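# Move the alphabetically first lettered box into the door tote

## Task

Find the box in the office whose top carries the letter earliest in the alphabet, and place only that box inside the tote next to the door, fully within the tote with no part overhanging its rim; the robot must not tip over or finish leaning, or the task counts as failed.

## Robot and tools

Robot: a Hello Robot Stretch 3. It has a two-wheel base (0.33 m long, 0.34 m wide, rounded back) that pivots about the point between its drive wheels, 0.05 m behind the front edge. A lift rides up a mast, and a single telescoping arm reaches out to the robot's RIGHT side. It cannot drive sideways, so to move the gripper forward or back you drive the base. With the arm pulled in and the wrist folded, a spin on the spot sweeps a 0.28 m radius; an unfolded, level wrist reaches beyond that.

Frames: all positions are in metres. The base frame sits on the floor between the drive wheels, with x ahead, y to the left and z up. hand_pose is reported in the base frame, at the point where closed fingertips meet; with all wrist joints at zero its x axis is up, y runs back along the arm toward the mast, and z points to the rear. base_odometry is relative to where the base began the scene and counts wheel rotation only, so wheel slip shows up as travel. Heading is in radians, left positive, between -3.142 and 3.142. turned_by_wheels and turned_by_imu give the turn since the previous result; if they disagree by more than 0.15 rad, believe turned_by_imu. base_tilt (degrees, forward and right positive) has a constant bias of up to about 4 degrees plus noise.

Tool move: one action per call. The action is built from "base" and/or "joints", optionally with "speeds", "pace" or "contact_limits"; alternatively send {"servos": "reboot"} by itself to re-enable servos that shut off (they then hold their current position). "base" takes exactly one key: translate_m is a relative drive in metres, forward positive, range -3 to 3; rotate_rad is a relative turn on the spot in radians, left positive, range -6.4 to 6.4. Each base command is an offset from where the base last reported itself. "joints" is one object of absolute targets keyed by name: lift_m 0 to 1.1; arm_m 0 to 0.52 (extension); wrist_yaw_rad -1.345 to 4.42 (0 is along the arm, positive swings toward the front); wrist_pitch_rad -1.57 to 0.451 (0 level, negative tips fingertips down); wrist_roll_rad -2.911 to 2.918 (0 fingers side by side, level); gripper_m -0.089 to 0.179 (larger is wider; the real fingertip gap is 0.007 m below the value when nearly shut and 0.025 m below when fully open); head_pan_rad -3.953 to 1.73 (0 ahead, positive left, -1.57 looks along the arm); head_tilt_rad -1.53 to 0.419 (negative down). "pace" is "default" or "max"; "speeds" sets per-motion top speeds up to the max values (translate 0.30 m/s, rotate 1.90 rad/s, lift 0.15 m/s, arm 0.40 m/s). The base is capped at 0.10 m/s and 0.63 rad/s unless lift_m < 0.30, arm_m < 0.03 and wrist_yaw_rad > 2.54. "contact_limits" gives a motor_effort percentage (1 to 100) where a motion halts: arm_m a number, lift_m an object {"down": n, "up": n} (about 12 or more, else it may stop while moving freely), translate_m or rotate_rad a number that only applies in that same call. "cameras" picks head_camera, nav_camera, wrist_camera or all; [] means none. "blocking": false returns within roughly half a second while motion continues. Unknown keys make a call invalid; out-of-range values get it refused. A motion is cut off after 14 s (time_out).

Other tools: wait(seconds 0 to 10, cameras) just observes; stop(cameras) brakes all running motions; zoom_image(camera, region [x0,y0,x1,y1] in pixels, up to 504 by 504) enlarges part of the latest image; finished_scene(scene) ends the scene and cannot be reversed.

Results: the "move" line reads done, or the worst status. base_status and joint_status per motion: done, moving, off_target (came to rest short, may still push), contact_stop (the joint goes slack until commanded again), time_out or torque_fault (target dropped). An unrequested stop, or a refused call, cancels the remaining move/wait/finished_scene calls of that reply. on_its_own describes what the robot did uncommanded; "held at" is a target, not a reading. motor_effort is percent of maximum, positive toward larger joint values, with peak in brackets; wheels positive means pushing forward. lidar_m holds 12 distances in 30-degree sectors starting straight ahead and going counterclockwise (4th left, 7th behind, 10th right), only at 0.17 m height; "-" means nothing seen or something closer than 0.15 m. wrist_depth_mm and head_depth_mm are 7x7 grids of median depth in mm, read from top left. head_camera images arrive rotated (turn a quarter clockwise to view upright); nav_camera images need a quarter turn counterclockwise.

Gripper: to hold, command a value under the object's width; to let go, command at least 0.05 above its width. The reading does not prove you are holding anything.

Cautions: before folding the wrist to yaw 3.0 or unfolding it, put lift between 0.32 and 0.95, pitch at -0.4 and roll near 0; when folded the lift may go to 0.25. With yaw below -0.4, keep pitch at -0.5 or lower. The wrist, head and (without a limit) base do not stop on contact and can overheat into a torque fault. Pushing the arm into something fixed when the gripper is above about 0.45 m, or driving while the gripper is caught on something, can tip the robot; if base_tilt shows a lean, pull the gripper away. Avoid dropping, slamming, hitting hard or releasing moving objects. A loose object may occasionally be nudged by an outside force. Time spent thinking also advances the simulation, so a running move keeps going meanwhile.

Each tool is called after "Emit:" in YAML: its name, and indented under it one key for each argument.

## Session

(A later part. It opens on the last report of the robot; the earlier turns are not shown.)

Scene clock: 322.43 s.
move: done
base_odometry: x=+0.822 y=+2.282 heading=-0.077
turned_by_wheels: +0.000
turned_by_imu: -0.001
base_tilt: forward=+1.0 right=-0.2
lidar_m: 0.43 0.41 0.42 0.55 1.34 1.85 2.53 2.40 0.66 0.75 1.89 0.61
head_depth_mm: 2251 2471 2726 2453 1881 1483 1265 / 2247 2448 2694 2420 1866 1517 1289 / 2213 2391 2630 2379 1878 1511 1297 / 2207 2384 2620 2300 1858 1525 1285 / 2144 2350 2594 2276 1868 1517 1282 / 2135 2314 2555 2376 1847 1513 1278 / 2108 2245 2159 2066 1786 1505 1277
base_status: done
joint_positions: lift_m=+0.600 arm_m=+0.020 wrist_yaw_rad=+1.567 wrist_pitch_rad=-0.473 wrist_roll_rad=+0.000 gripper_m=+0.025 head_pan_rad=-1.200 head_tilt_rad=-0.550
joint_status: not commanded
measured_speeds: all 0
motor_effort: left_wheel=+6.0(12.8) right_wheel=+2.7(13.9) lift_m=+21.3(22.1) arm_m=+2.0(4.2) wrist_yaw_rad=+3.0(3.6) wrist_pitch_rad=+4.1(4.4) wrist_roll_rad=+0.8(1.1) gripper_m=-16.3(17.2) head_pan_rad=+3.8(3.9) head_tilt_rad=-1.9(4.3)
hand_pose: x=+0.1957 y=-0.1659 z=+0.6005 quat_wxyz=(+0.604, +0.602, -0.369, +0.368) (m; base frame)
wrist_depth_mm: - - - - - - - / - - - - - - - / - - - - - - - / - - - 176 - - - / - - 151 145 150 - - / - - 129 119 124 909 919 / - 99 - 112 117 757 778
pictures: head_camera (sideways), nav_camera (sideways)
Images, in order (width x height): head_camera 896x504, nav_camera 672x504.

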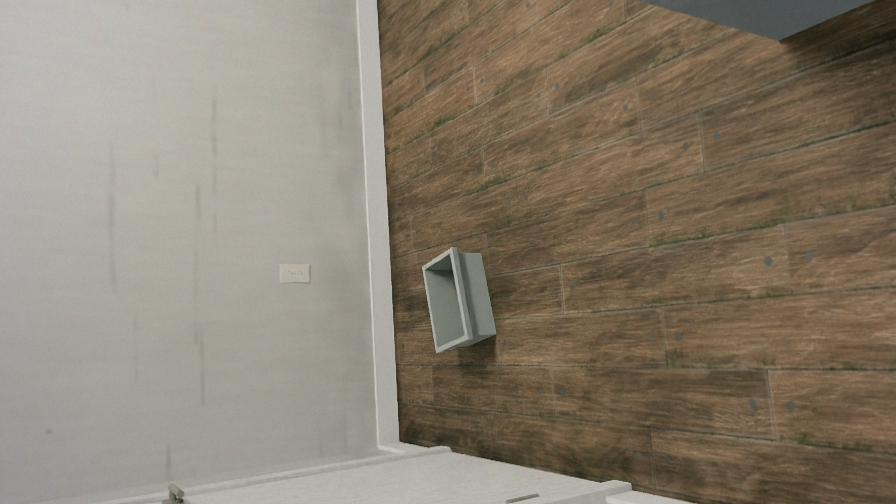

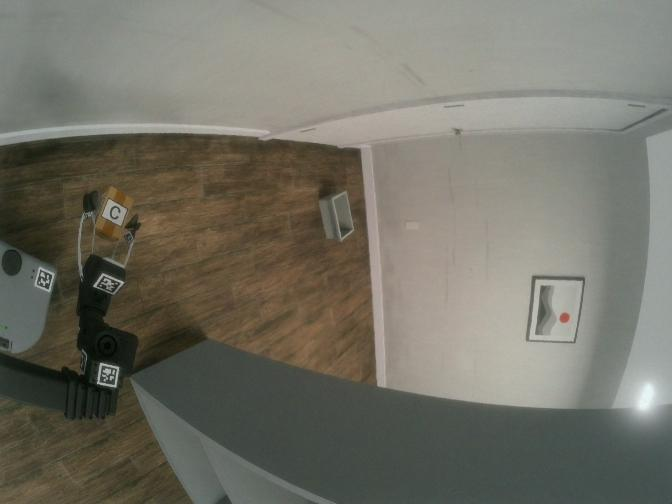

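Emit:
move:
  base: {"rotate_rad": -1.07}
  pace: "max"
  cameras: []

Emit:
move:
  base: {"translate_m": 1.29}
  joints: {"head_pan_rad": -0.3, "head_tilt_rad": -0.75}
  pace: "max"
  cameras: []

Emit:
move:
  base: {"rotate_rad": 1.58}
  joints: {"head_pan_rad": -1.57, "head_tilt_rad": -0.75}
  pace: "max"
  cameras: ["head_camera", "nav_camera"]

Scene clock: 341.63 s.
move: done
base_odometry: x=+0.822 y=+2.282 heading=-1.146
turned_by_wheels: -1.069
turned_by_imu: -1.065
base_tilt: forward=+1.1 right=+0.0
lidar_m: 1.99 0.62 0.43 0.41 0.42 0.55 1.30 1.85 2.53 2.41 0.66 0.74
head_depth_mm: 2710 2997 3187 2408 1865 1523 1299 / 1980 2188 2427 2390 1870 1515 1278 / 1250 1335 1507 1705 1811 1525 1288 / 1295 1346 1558 1414 1644 1464 1275 / 1343 1382 856 1415 1098 1374 1211 / 557 592 646 714 810 951 1137 / 534 590 659 749 862 1021 1203
base_status: done
joint_positions: lift_m=+0.600 arm_m=+0.020 wrist_yaw_rad=+1.567 wrist_pitch_rad=-0.473 wrist_roll_rad=+0.000 gripper_m=+0.025 head_pan_rad=-1.200 head_tilt_rad=-0.550
joint_status: not commanded
measured_speeds: all 0
motor_effort: left_wheel=+11.9(14.8) right_wheel=-9.6(14.3) lift_m=+23.6(23.6) arm_m=+0.3(6.0) wrist_yaw_rad=+2.9(3.5) wrist_pitch_rad=+4.1(4.4) wrist_roll_rad=+0.8(1.0) gripper_m=-16.4(17.1) head_pan_rad=+2.5(4.2) head_tilt_rad=-1.9(3.4)
hand_pose: x=+0.1957 y=-0.1659 z=+0.6005 quat_wxyz=(+0.604, +0.602, -0.369, +0.368) (m; base frame)
wrist_depth_mm: - - - - - - - / - - - - - - - / - - - - - - - / - - - - - - - / - - 154 146 152 - - / - 123 129 119 124 - - / - 121 124 112 117 - -
pictures: none
No camera images: "cameras" was empty.

Scene clock: 355.47 s.
move: done
base_odometry: x=+1.354 y=+1.107 heading=-1.146
turned_by_wheels: +0.000
turned_by_imu: +0.000
base_tilt: forward=+1.1 right=+0.0
lidar_m: 1.27 0.72 0.50 0.46 0.50 0.66 1.56 0.72 0.67 1.49 1.93 1.35
head_depth_mm: 1251 1429 1669 1864 1546 1335 1175 / 1215 1377 1598 1806 1552 1336 1156 / 1174 1333 1534 1746 1555 1322 1165 / 1142 1296 1479 1707 1551 1308 1170 / 1113 1243 1420 1669 1551 1330 1177 / 1084 1217 1379 1611 1545 1286 1168 / 1056 1181 1334 1539 1549 1332 1172
base_status: done
joint_positions: lift_m=+0.600 arm_m=+0.020 wrist_yaw_rad=+1.567 wrist_pitch_rad=-0.473 wrist_roll_rad=+0.000 gripper_m=+0.025 head_pan_rad=-0.300 head_tilt_rad=-0.750
joint_status: all done
measured_speeds: all 0
motor_effort: left_wheel=+8.9(17.9) right_wheel=-0.4(8.8) lift_m=+30.4(31.3) arm_m=-22.9(23.8) wrist_yaw_rad=+2.7(3.6) wrist_pitch_rad=+4.2(4.5) wrist_roll_rad=+0.9(1.3) gripper_m=-16.0(17.1) head_pan_rad=-3.0(5.5) head_tilt_rad=+1.8(6.2)
hand_pose: x=+0.1957 y=-0.1659 z=+0.6005 quat_wxyz=(+0.604, +0.602, -0.369, +0.368) (m; base frame)
wrist_depth_mm: - - - - - - - / 812 - - - - - - / 871 - - - - - - / 934 - - - - - - / - - 153 145 159 - - / 882 881 128 119 124 919 908 / 781 121 124 113 117 769 775
pictures: none
No camera images: "cameras" was empty.

Scene clock: 358.90 s.
move: done
base_odometry: x=+1.354 y=+1.107 heading=+0.434
turned_by_wheels: +1.579
turned_by_imu: +1.575
base_tilt: forward=+1.1 right=-0.2
lidar_m: 0.46 0.50 0.65 1.52 0.73 0.67 1.46 1.95 1.35 1.27 0.72 0.50
head_depth_mm: 1099 1245 1417 1670 1550 1335 1175 / 1101 1238 1428 1679 1543 1334 1172 / 1097 1243 1426 1674 1554 1280 472 / 1094 1229 1416 1677 1546 1333 1175 / 1096 1243 1426 1669 1549 1315 1177 / 1098 1237 1430 1668 1548 1325 1170 / 1094 1231 1399 1587 1479 1332 1179
base_status: done
joint_positions: lift_m=+0.600 arm_m=+0.020 wrist_yaw_rad=+1.567 wrist_pitch_rad=-0.473 wrist_roll_rad=+0.000 gripper_m=+0.025 head_pan_rad=-1.574 head_tilt_rad=-0.750
joint_status: all done
measured_speeds: all 0
motor_effort: left_wheel=-10.3(14.8) right_wheel=+11.0(14.6) lift_m=+30.4(30.9) arm_m=-23.1(23.7) wrist_yaw_rad=+2.7(3.5) wrist_pitch_rad=+4.2(4.4) wrist_roll_rad=+1.0(1.1) gripper_m=-15.5(17.7) head_pan_rad=+3.1(4.3) head_tilt_rad=+0.0(2.7)
hand_pose: x=+0.1957 y=-0.1659 z=+0.6005 quat_wxyz=(+0.604, +0.602, -0.369, +0.368) (m; base frame)
wrist_depth_mm: - - 360 373 379 384 392 / - - 389 405 413 421 431 / - - 435 448 459 465 476 / - - 472 476 505 522 538 / - - 152 145 155 572 593 / - - 128 119 124 - - / - 107 124 112 117 735 771
pictures: head_camera (sideways), nav_camera (sideways)
Images, in order (width x height): head_camera 896x504, nav_camera 672x504.

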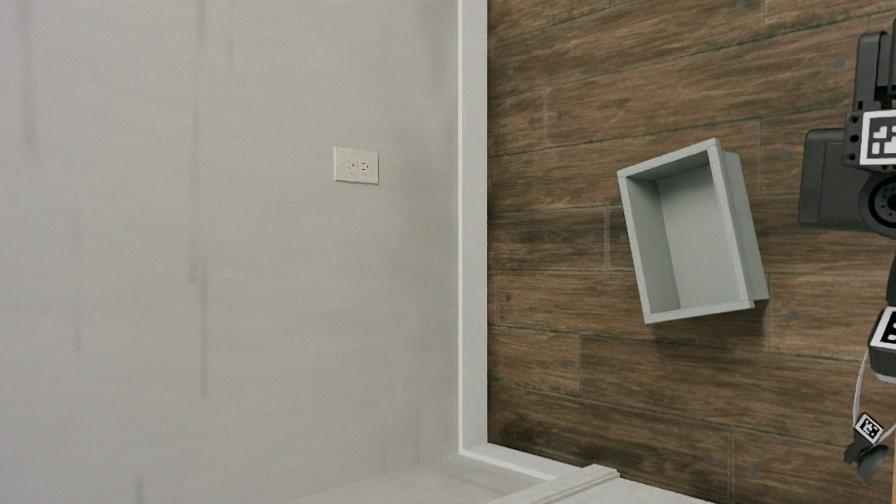

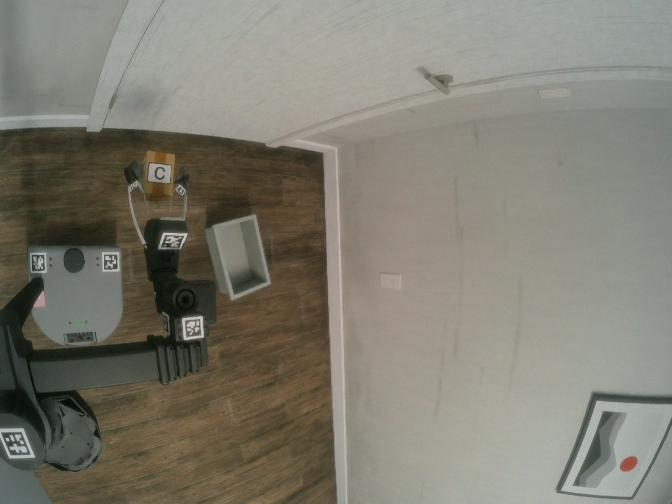

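Emit:
move:
  base: {"translate_m": -0.017}
  joints: {"wrist_yaw_rad": 0.0, "wrist_pitch_rad": -1.05, "arm_m": 0.375}
  cameras: []

Emit:
move:
  joints: {"lift_m": 0.3}
  cameras: ["head_camera", "wrist_camera"]

Scene clock: 372.97 s.
move: done
base_odometry: x=+1.338 y=+1.100 heading=+0.434
turned_by_wheels: +0.000
turned_by_imu: +0.001
base_tilt: forward=+1.0 right=+0.0
lidar_m: 0.48 0.52 0.68 1.57 0.70 0.66 1.48 1.95 1.35 1.27 0.75 0.52
head_depth_mm: 1098 1238 1421 1665 1550 1306 450 / 1099 1239 1427 1590 587 501 479 / 1098 1240 1426 1564 781 1288 1167 / 1097 1236 1422 1655 1511 1329 1173 / 1103 1241 1414 1663 1539 1308 1179 / 1101 1236 1424 1661 1552 1331 1173 / 1096 1243 1420 1588 1471 1326 1170
base_status: done
joint_positions: lift_m=+0.600 arm_m=+0.375 wrist_yaw_rad=+0.003 wrist_pitch_rad=-1.058 wrist_roll_rad=+0.000 gripper_m=+0.025 head_pan_rad=-1.570 head_tilt_rad=-0.750
joint_status: all done
measured_speeds: all 0
motor_effort: left_wheel=-8.5(13.5) right_wheel=-1.2(6.5) lift_m=+29.4(30.3) arm_m=+24.4(26.8) wrist_yaw_rad=-2.2(7.7) wrist_pitch_rad=+1.4(4.3) wrist_roll_rad=+1.0(1.1) gripper_m=-16.6(17.2) head_pan_rad=+3.1(4.5) head_tilt_rad=-1.9(2.3)
hand_pose: x=-0.0213 y=-0.6246 z=+0.5036 quat_wxyz=(+0.611, +0.358, -0.609, -0.356) (m; base frame)
wrist_depth_mm: - - - - 899 913 883 / - 851 850 855 856 846 838 / - 807 788 794 790 786 788 / 725 746 758 182 741 733 735 / 705 701 153 143 153 696 697 / 667 655 128 119 124 659 652 / 631 121 124 113 118 612 615
pictures: none
No camera images: "cameras" was empty.

Scene clock: 376.53 s.
move: done
base_odometry: x=+1.338 y=+1.100 heading=+0.434
turned_by_wheels: +0.000
turned_by_imu: +0.001
base_tilt: forward=+0.9 right=-0.1
lidar_m: 0.48 0.52 0.68 1.56 0.70 0.66 1.47 1.95 1.35 0.63 0.75 0.52
head_depth_mm: 1099 1238 1423 1677 1544 1328 1176 / 1098 1240 1426 1665 1545 1310 1115 / 1099 1240 1428 1675 1543 878 1152 / 1101 1235 1425 1686 1537 1309 1171 / 1097 1240 1415 1656 1547 1309 1172 / 1106 1243 1417 1660 1544 1333 1174 / 1102 1241 1418 1597 1477 1332 1162
base_status: not commanded
joint_positions: lift_m=+0.300 arm_m=+0.375 wrist_yaw_rad=+0.003 wrist_pitch_rad=-1.059 wrist_roll_rad=+0.000 gripper_m=+0.025 head_pan_rad=-1.570 head_tilt_rad=-0.750
joint_status: all done
measured_speeds: all 0
motor_effort: left_wheel=-8.4(8.8) right_wheel=-1.6(1.8) lift_m=+21.3(26.4) arm_m=+13.5(24.5) wrist_yaw_rad=-2.4(2.8) wrist_pitch_rad=+1.3(1.7) wrist_roll_rad=+0.9(1.1) gripper_m=-15.9(17.6) head_pan_rad=+3.2(4.4) head_tilt_rad=-1.7(2.5)
hand_pose: x=-0.0213 y=-0.6245 z=+0.2035 quat_wxyz=(+0.611, +0.358, -0.609, -0.356) (m; base frame)
wrist_depth_mm: 506 504 506 501 496 497 497 / 470 468 463 464 463 464 460 / 437 434 312 330 351 430 427 / 405 321 369 182 321 407 401 / 381 382 153 143 150 381 380 / 359 246 128 119 123 360 360 / 343 107 124 113 118 331 339
pictures: head_camera (sideways), wrist_camera
Images, in order (width x height): head_camera 896x504, wrist_camera 644x364.

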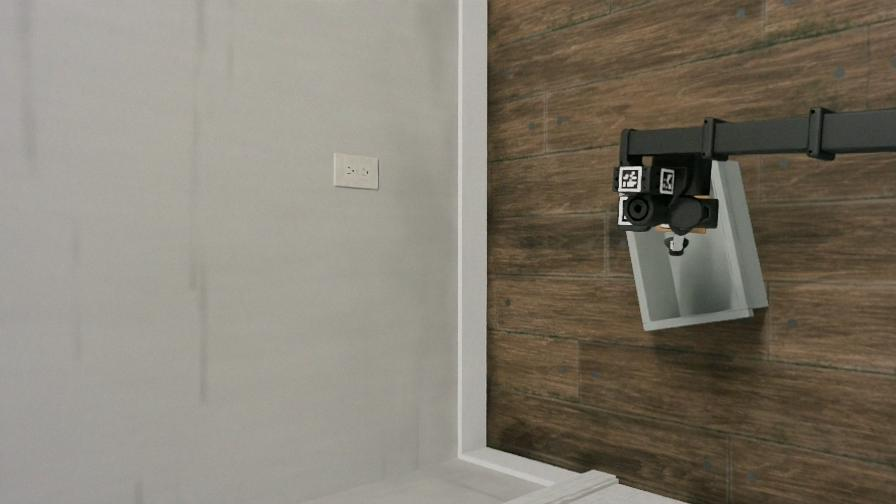

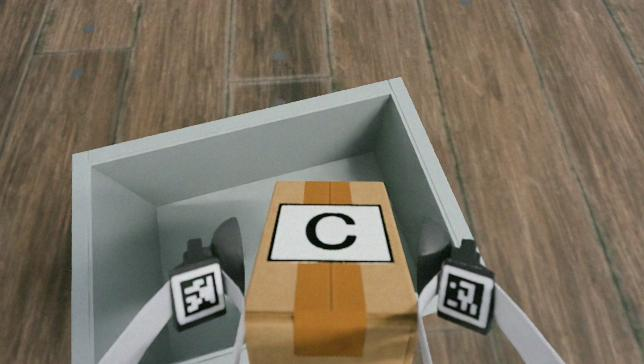

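Emit:
move:
  base: {"translate_m": 0.027}
  joints: {"arm_m": 0.39}
  cameras: []

Emit:
move:
  joints: {"lift_m": 0.15}
  speeds: {"lift_m": 0.08}
  contact_limits: {"lift_m": {"down": 13}}
  cameras: ["wrist_camera", "head_camera"]

Scene clock: 397.23 s.
move: done
base_odometry: x=+1.363 y=+1.111 heading=+0.433
turned_by_wheels: +0.000
turned_by_imu: +0.001
base_tilt: forward=+0.9 right=-0.2
lidar_m: 0.45 0.49 0.64 1.49 0.74 0.68 1.46 1.95 1.34 0.65 0.71 0.49
head_depth_mm: 1099 1234 1425 1683 1550 1335 1174 / 1093 1237 1425 1679 1550 1297 1115 / 1099 1239 1412 1677 1562 901 1146 / 1092 1245 1409 1672 1548 1301 1171 / 1096 1241 1421 1656 1552 1310 1178 / 1092 1244 1421 1671 1562 1327 1166 / 1097 1238 1389 1534 1449 1305 1168
base_status: done
joint_positions: lift_m=+0.300 arm_m=+0.390 wrist_yaw_rad=+0.003 wrist_pitch_rad=-1.059 wrist_roll_rad=+0.000 gripper_m=+0.025 head_pan_rad=-1.570 head_tilt_rad=-0.750
joint_status: all done
measured_speeds: all 0
motor_effort: left_wheel=+5.1(8.2) right_wheel=+6.6(11.9) lift_m=+23.9(24.2) arm_m=+23.3(25.9) wrist_yaw_rad=-2.3(2.5) wrist_pitch_rad=+1.5(1.8) wrist_roll_rad=+0.9(1.1) gripper_m=-15.8(16.9) head_pan_rad=+2.6(4.0) head_tilt_rad=-1.0(3.1)
hand_pose: x=-0.0213 y=-0.6394 z=+0.2035 quat_wxyz=(+0.611, +0.358, -0.609, -0.357) (m; base frame)
wrist_depth_mm: 508 504 503 497 500 499 498 / 467 465 464 465 461 462 459 / 435 437 433 308 311 430 431 / 409 284 325 182 347 401 406 / 384 267 157 144 150 374 380 / 363 238 128 119 123 245 359 / 347 107 124 113 118 333 340
pictures: none
No camera images: "cameras" was empty.

Scene clock: 399.80 s.
move: done
base_odometry: x=+1.363 y=+1.111 heading=+0.434
turned_by_wheels: +0.000
turned_by_imu: +0.000
base_tilt: forward=+1.0 right=-0.2
lidar_m: 0.45 0.49 0.64 1.49 0.74 0.68 1.46 1.94 1.35 1.27 0.71 0.49
head_depth_mm: 1098 1236 1423 1666 1550 1342 1181 / 1100 1234 1427 1676 1543 1333 1173 / 1091 1238 1415 1682 1553 980 1136 / 1097 1229 1424 1671 1550 1290 1170 / 1101 1243 1418 1660 1549 1307 1172 / 1100 1237 1422 1669 1540 1335 1174 / 1098 1237 1390 1535 1454 1307 1175
base_status: not commanded
joint_positions: lift_m=+0.150 arm_m=+0.390 wrist_yaw_rad=+0.003 wrist_pitch_rad=-1.054 wrist_roll_rad=-0.003 gripper_m=+0.025 head_pan_rad=-1.570 head_tilt_rad=-0.750
joint_status: all done
measured_speeds: all 0
motor_effort: left_wheel=+5.0(5.3) right_wheel=+6.5(6.9) lift_m=+21.1(23.2) arm_m=+19.8(23.8) wrist_yaw_rad=-2.2(2.6) wrist_pitch_rad=+0.6(7.4) wrist_roll_rad=+1.5(1.9) gripper_m=-15.5(17.3) head_pan_rad=+2.1(4.1) head_tilt_rad=-2.4(3.8)
contact_limits: lift_m down 13 (down: maximum 72; up: maximum 65)
hand_pose: x=-0.0213 y=-0.6406 z=+0.0540 quat_wxyz=(+0.613, +0.357, -0.609, -0.355) (m; base frame)
wrist_depth_mm: 139 140 148 158 171 173 141 / 152 159 177 193 218 187 135 / 185 199 219 247 251 201 137 / 205 236 239 238 238 204 141 / 197 226 222 169 219 218 146 / 188 210 131 123 129 202 154 / 182 107 127 111 113 184 153
pictures: head_camera (sideways), wrist_camera
Images, in order (width x height): head_camera 896x504, wrist_camera 644x364.

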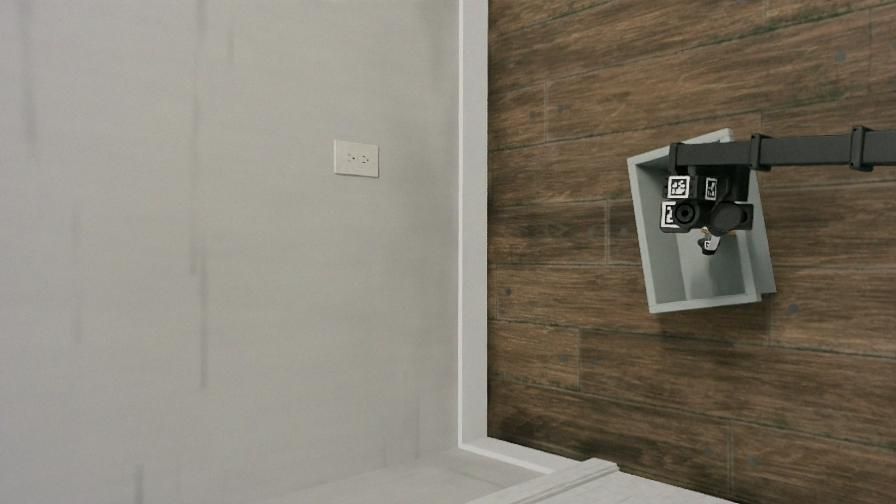

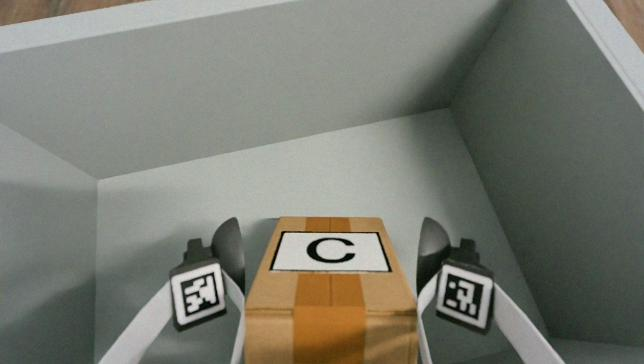

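Emit:
move:
  joints: {"lift_m": 0.132}
  speeds: {"lift_m": 0.04}
  contact_limits: {"lift_m": {"down": 12}}
  cameras: ["wrist_camera"]

Emit:
move:
  joints: {"gripper_m": 0.12}
  cameras: ["wrist_camera"]

Emit:
move:
  joints: {"lift_m": 0.35}
  pace: "max"
  cameras: ["wrist_camera", "head_camera"]

Scene clock: 406.00 s.
move: contact_stop
base_odometry: x=+1.363 y=+1.111 heading=+0.434
turned_by_wheels: +0.000
turned_by_imu: +0.001
base_tilt: forward=+1.0 right=-0.1
lidar_m: 0.45 0.49 0.64 1.49 0.74 0.68 1.46 1.94 1.35 1.27 0.71 0.49
head_depth_mm: 1101 1237 1420 1669 1552 1337 1179 / 1095 1237 1434 1668 1545 1341 1177 / 1093 1242 1417 1654 1555 993 1139 / 1097 1244 1414 1667 1551 1290 1171 / 1101 1235 1415 1667 1541 1304 1175 / 1104 1239 1416 1665 1540 1337 1168 / 1097 1239 1393 1536 1449 1310 1167
base_status: not commanded
joint_positions: lift_m=+0.145 arm_m=+0.390 wrist_yaw_rad=+0.002 wrist_pitch_rad=-1.034 wrist_roll_rad=-0.003 gripper_m=+0.025 head_pan_rad=-1.570 head_tilt_rad=-0.750
joint_status: lift_m contact_stop (moved -0.005 of -0.018)
measured_speeds: translate_m=+0.000 rotate_rad=+0.000 lift_m=+0.001 arm_m=+0.000 wrist_yaw_rad=+0.000 wrist_pitch_rad=+0.000 wrist_roll_rad=+0.000 head_pan_rad=+0.000 head_tilt_rad=+0.000
on_its_own: lift_m is slack since a contact_stop (your +0.132 is given up)
motor_effort: left_wheel=+4.6(5.1) right_wheel=+5.3(6.7) lift_m=+24.5(24.5) arm_m=+12.2(14.8) wrist_yaw_rad=-1.2(2.7) wrist_pitch_rad=-3.0(10.6) wrist_roll_rad=+1.8(1.9) gripper_m=-16.1(16.9) head_pan_rad=+2.3(2.9) head_tilt_rad=-3.6(4.4)
contact_limits: lift_m down 12 (down: maximum 72; up: maximum 65)
hand_pose: x=-0.0213 y=-0.6452 z=+0.0507 quat_wxyz=(+0.616, +0.351, -0.613, -0.349) (m; base frame)
wrist_depth_mm: 310 140 142 155 166 169 140 / 149 156 169 186 206 187 136 / 180 193 211 236 249 198 135 / 204 233 238 237 238 212 140 / 196 224 223 180 221 215 147 / 191 207 131 125 128 199 151 / 184 107 127 111 111 193 158
pictures: wrist_camera
Images, in order (width x height): wrist_camera 644x364.

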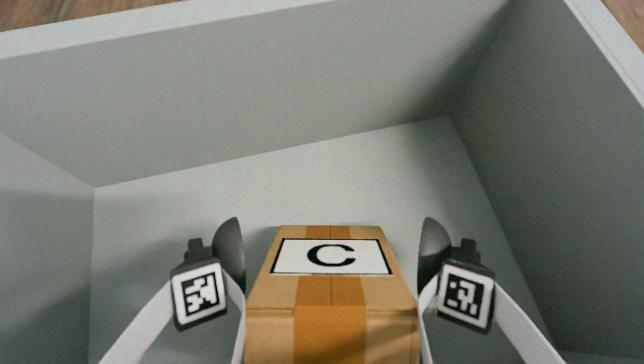

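not run: a stop that you did not command came earlier in this reply.

not run: a stop that you did not command came earlier in this reply.

Emit:
move:
  joints: {"gripper_m": 0.12, "lift_m": 0.145}
  cameras: ["wrist_camera"]

Emit:
move:
  joints: {"lift_m": 0.35}
  pace: "max"
  cameras: ["wrist_camera", "head_camera"]

Scene clock: 409.70 s.
move: done
base_odometry: x=+1.363 y=+1.111 heading=+0.434
turned_by_wheels: +0.000
turned_by_imu: +0.001
base_tilt: forward=+1.3 right=-0.2
lidar_m: 0.45 0.49 0.64 1.49 0.74 0.68 1.46 1.95 1.35 1.27 0.71 0.49
head_depth_mm: 1094 1239 1420 1673 1551 1334 1181 / 1093 1245 1416 1662 1536 1336 1171 / 1097 1238 1426 1680 1554 985 1138 / 1096 1239 1414 1670 1549 1286 1170 / 1091 1235 1421 1664 1546 1307 1172 / 1096 1241 1414 1661 1551 1331 1178 / 1098 1236 1388 1533 1444 1306 1174
base_status: not commanded
joint_positions: lift_m=+0.145 arm_m=+0.390 wrist_yaw_rad=+0.002 wrist_pitch_rad=-1.054 wrist_roll_rad=-0.003 gripper_m=+0.120 head_pan_rad=-1.570 head_tilt_rad=-0.750
joint_status: all done
measured_speeds: all 0
motor_effort: left_wheel=+4.7(4.8) right_wheel=+6.0(6.1) lift_m=+25.1(25.9) arm_m=+6.2(8.9) wrist_yaw_rad=-1.5(1.9) wrist_pitch_rad=+0.8(2.6) wrist_roll_rad=+2.0(2.0) gripper_m=+0.5(91.7) head_pan_rad=+1.6(3.4) head_tilt_rad=-3.5(4.8)
hand_pose: x=-0.0214 y=-0.6406 z=+0.0490 quat_wxyz=(+0.613, +0.357, -0.609, -0.355) (m; base frame)
wrist_depth_mm: 135 138 148 158 172 173 133 / 152 159 176 194 218 187 136 / 185 198 221 242 247 201 137 / 205 231 233 233 232 213 140 / 198 220 219 165 215 203 146 / 189 127 132 121 128 126 154 / - 192 192 110 110 184 149
pictures: wrist_camera
Images, in order (width x height): wrist_camera 644x364.

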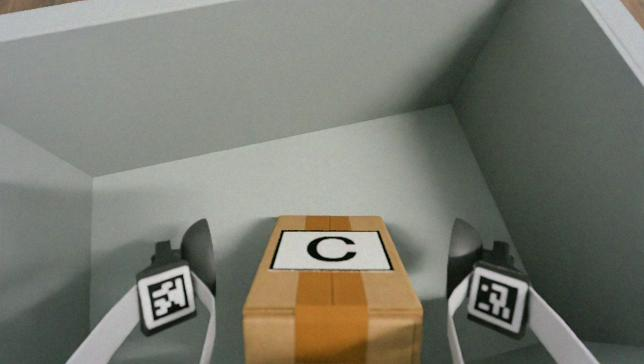

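Scene clock: 411.87 s.
move: done
base_odometry: x=+1.363 y=+1.111 heading=+0.434
turned_by_wheels: +0.000
turned_by_imu: +0.000
base_tilt: forward=+1.2 right=+0.0
lidar_m: 0.45 0.49 0.64 1.49 0.74 0.68 1.46 1.94 1.35 1.27 0.70 0.49
head_depth_mm: 1097 1239 1418 1686 1555 1340 1172 / 1102 1238 1413 1665 1538 1284 674 / 1100 1235 1418 1659 1549 1220 1169 / 1092 1239 1421 1683 1537 1284 1175 / 1097 1231 1421 1656 1536 1308 1173 / 1100 1230 1425 1678 1552 1336 1167 / 1100 1233 1395 1526 1454 1300 1174
base_status: not commanded
joint_positions: lift_m=+0.350 arm_m=+0.390 wrist_yaw_rad=+0.002 wrist_pitch_rad=-1.056 wrist_roll_rad=-0.003 gripper_m=+0.120 head_pan_rad=-1.570 head_tilt_rad=-0.750
joint_status: all done
measured_speeds: all 0
motor_effort: left_wheel=+4.7(4.9) right_wheel=+6.0(6.1) lift_m=+29.5(32.2) arm_m=+2.6(6.5) wrist_yaw_rad=-1.5(1.9) wrist_pitch_rad=+0.9(1.3) wrist_roll_rad=+1.8(1.9) gripper_m=-0.1(1.2) head_pan_rad=+2.2(3.6) head_tilt_rad=-3.7(5.6)
hand_pose: x=-0.0214 y=-0.6402 z=+0.2539 quat_wxyz=(+0.612, +0.357, -0.609, -0.355) (m; base frame)
wrist_depth_mm: 581 578 579 574 573 567 568 / 536 534 529 526 529 527 523 / 498 499 497 491 496 491 496 / 468 465 369 346 365 459 455 / 439 433 371 422 415 433 429 / 411 126 406 384 408 126 406 / 395 127 386 310 372 275 385
pictures: head_camera (sideways), wrist_camera
Images, in order (width x height): head_camera 896x504, wrist_camera 644x364.

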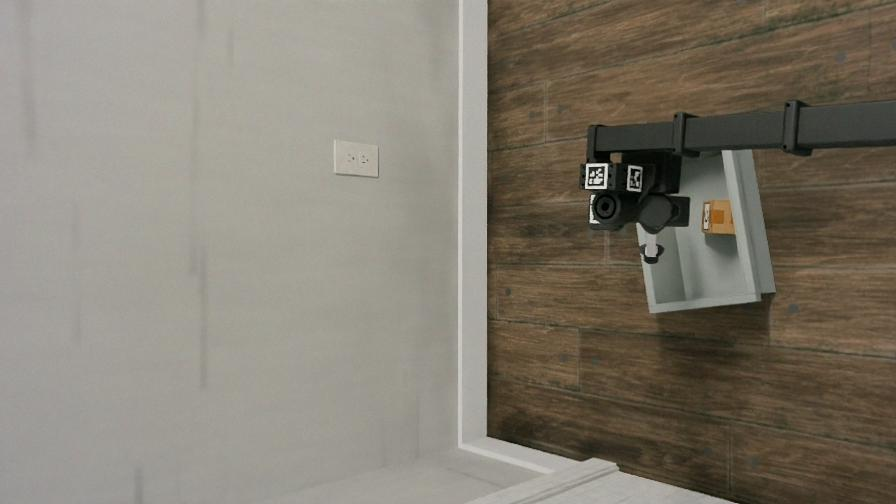

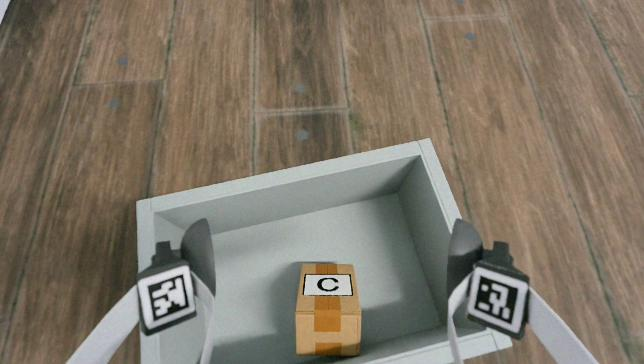

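Emit:
zoom_image:
  camera: "head_camera"
  region: [600, 120, 790, 320]

Emit:
move:
  joints: {"arm_m": 0.3, "lift_m": 0.45}
  pace: "max"
  cameras: ["wrist_camera", "head_camera"]

Scaled by 2.520 from the camera's 896x504 image, which has a finer 1280x720 frame.

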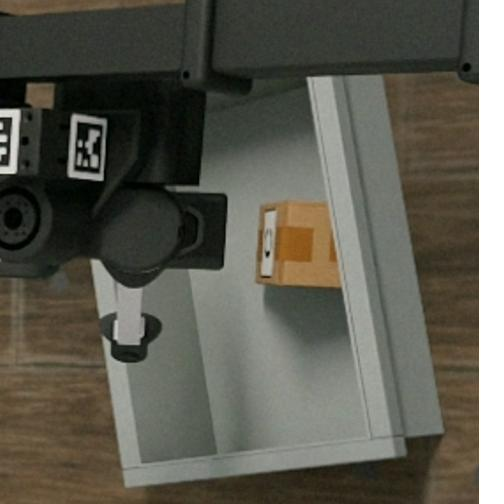

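Scene clock: 419.23 s.
move: done
base_odometry: x=+1.363 y=+1.111 heading=+0.434
turned_by_wheels: +0.000
turned_by_imu: +0.001
base_tilt: forward=+1.0 right=-0.2
lidar_m: 0.45 0.49 0.64 1.49 0.74 0.68 1.46 1.94 1.35 1.27 0.71 0.49
head_depth_mm: 1098 1242 1421 1660 1550 1338 1178 / 1094 1235 1416 1670 1542 674 578 / 1096 1236 1414 1661 1542 751 1168 / 1096 1237 1423 1661 1548 1279 1172 / 1097 1236 1422 1661 1535 1307 1171 / 1098 1235 1411 1656 1556 1332 1172 / 1104 1238 1392 1536 1453 1304 1180
base_status: not commanded
joint_positions: lift_m=+0.450 arm_m=+0.300 wrist_yaw_rad=+0.002 wrist_pitch_rad=-1.057 wrist_roll_rad=-0.003 gripper_m=+0.120 head_pan_rad=-1.570 head_tilt_rad=-0.750
joint_status: all done
measured_speeds: all 0
motor_effort: left_wheel=+4.4(4.8) right_wheel=+5.4(6.1) lift_m=+28.9(32.8) arm_m=-20.1(25.2) wrist_yaw_rad=-1.6(1.9) wrist_pitch_rad=+0.9(1.5) wrist_roll_rad=+1.8(1.8) gripper_m=+0.1(1.1) head_pan_rad=+2.4(3.3) head_tilt_rad=-3.9(4.9)
hand_pose: x=-0.0214 y=-0.5499 z=+0.3537 quat_wxyz=(+0.612, +0.358, -0.609, -0.356) (m; base frame)
wrist_depth_mm: 710 712 714 708 703 705 706 / 673 658 657 658 662 659 650 / 617 616 617 617 611 611 610 / 577 581 449 - 564 573 573 / 541 552 - 437 503 535 535 / 511 126 145 498 501 126 507 / - 474 484 479 484 471 479
pictures: head_camera (sideways), wrist_camera
Images, in order (width x height): head_camera 896x504, wrist_camera 644x364.

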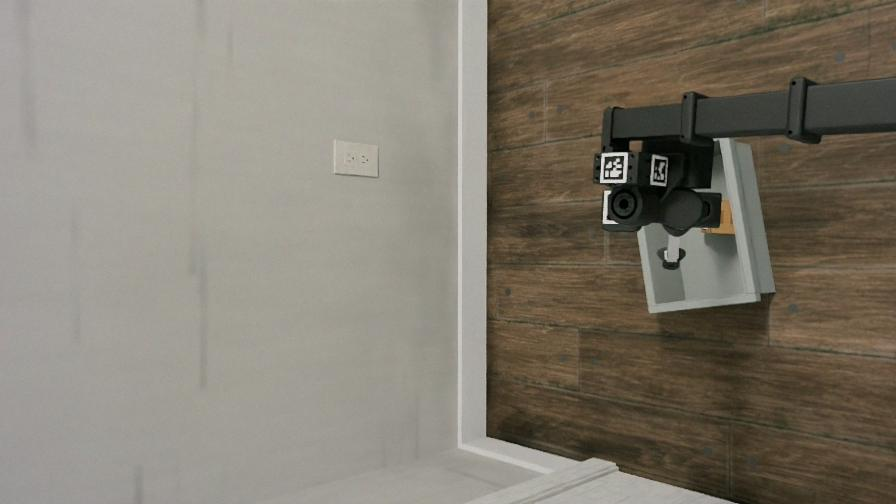

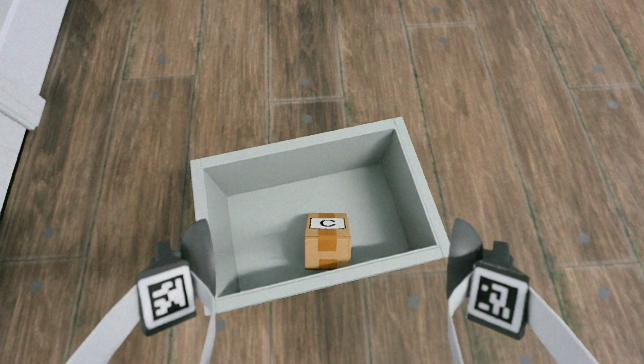

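Emit:
finished_scene:
  scene: 2
  done: true

The scene is finished: the task was done.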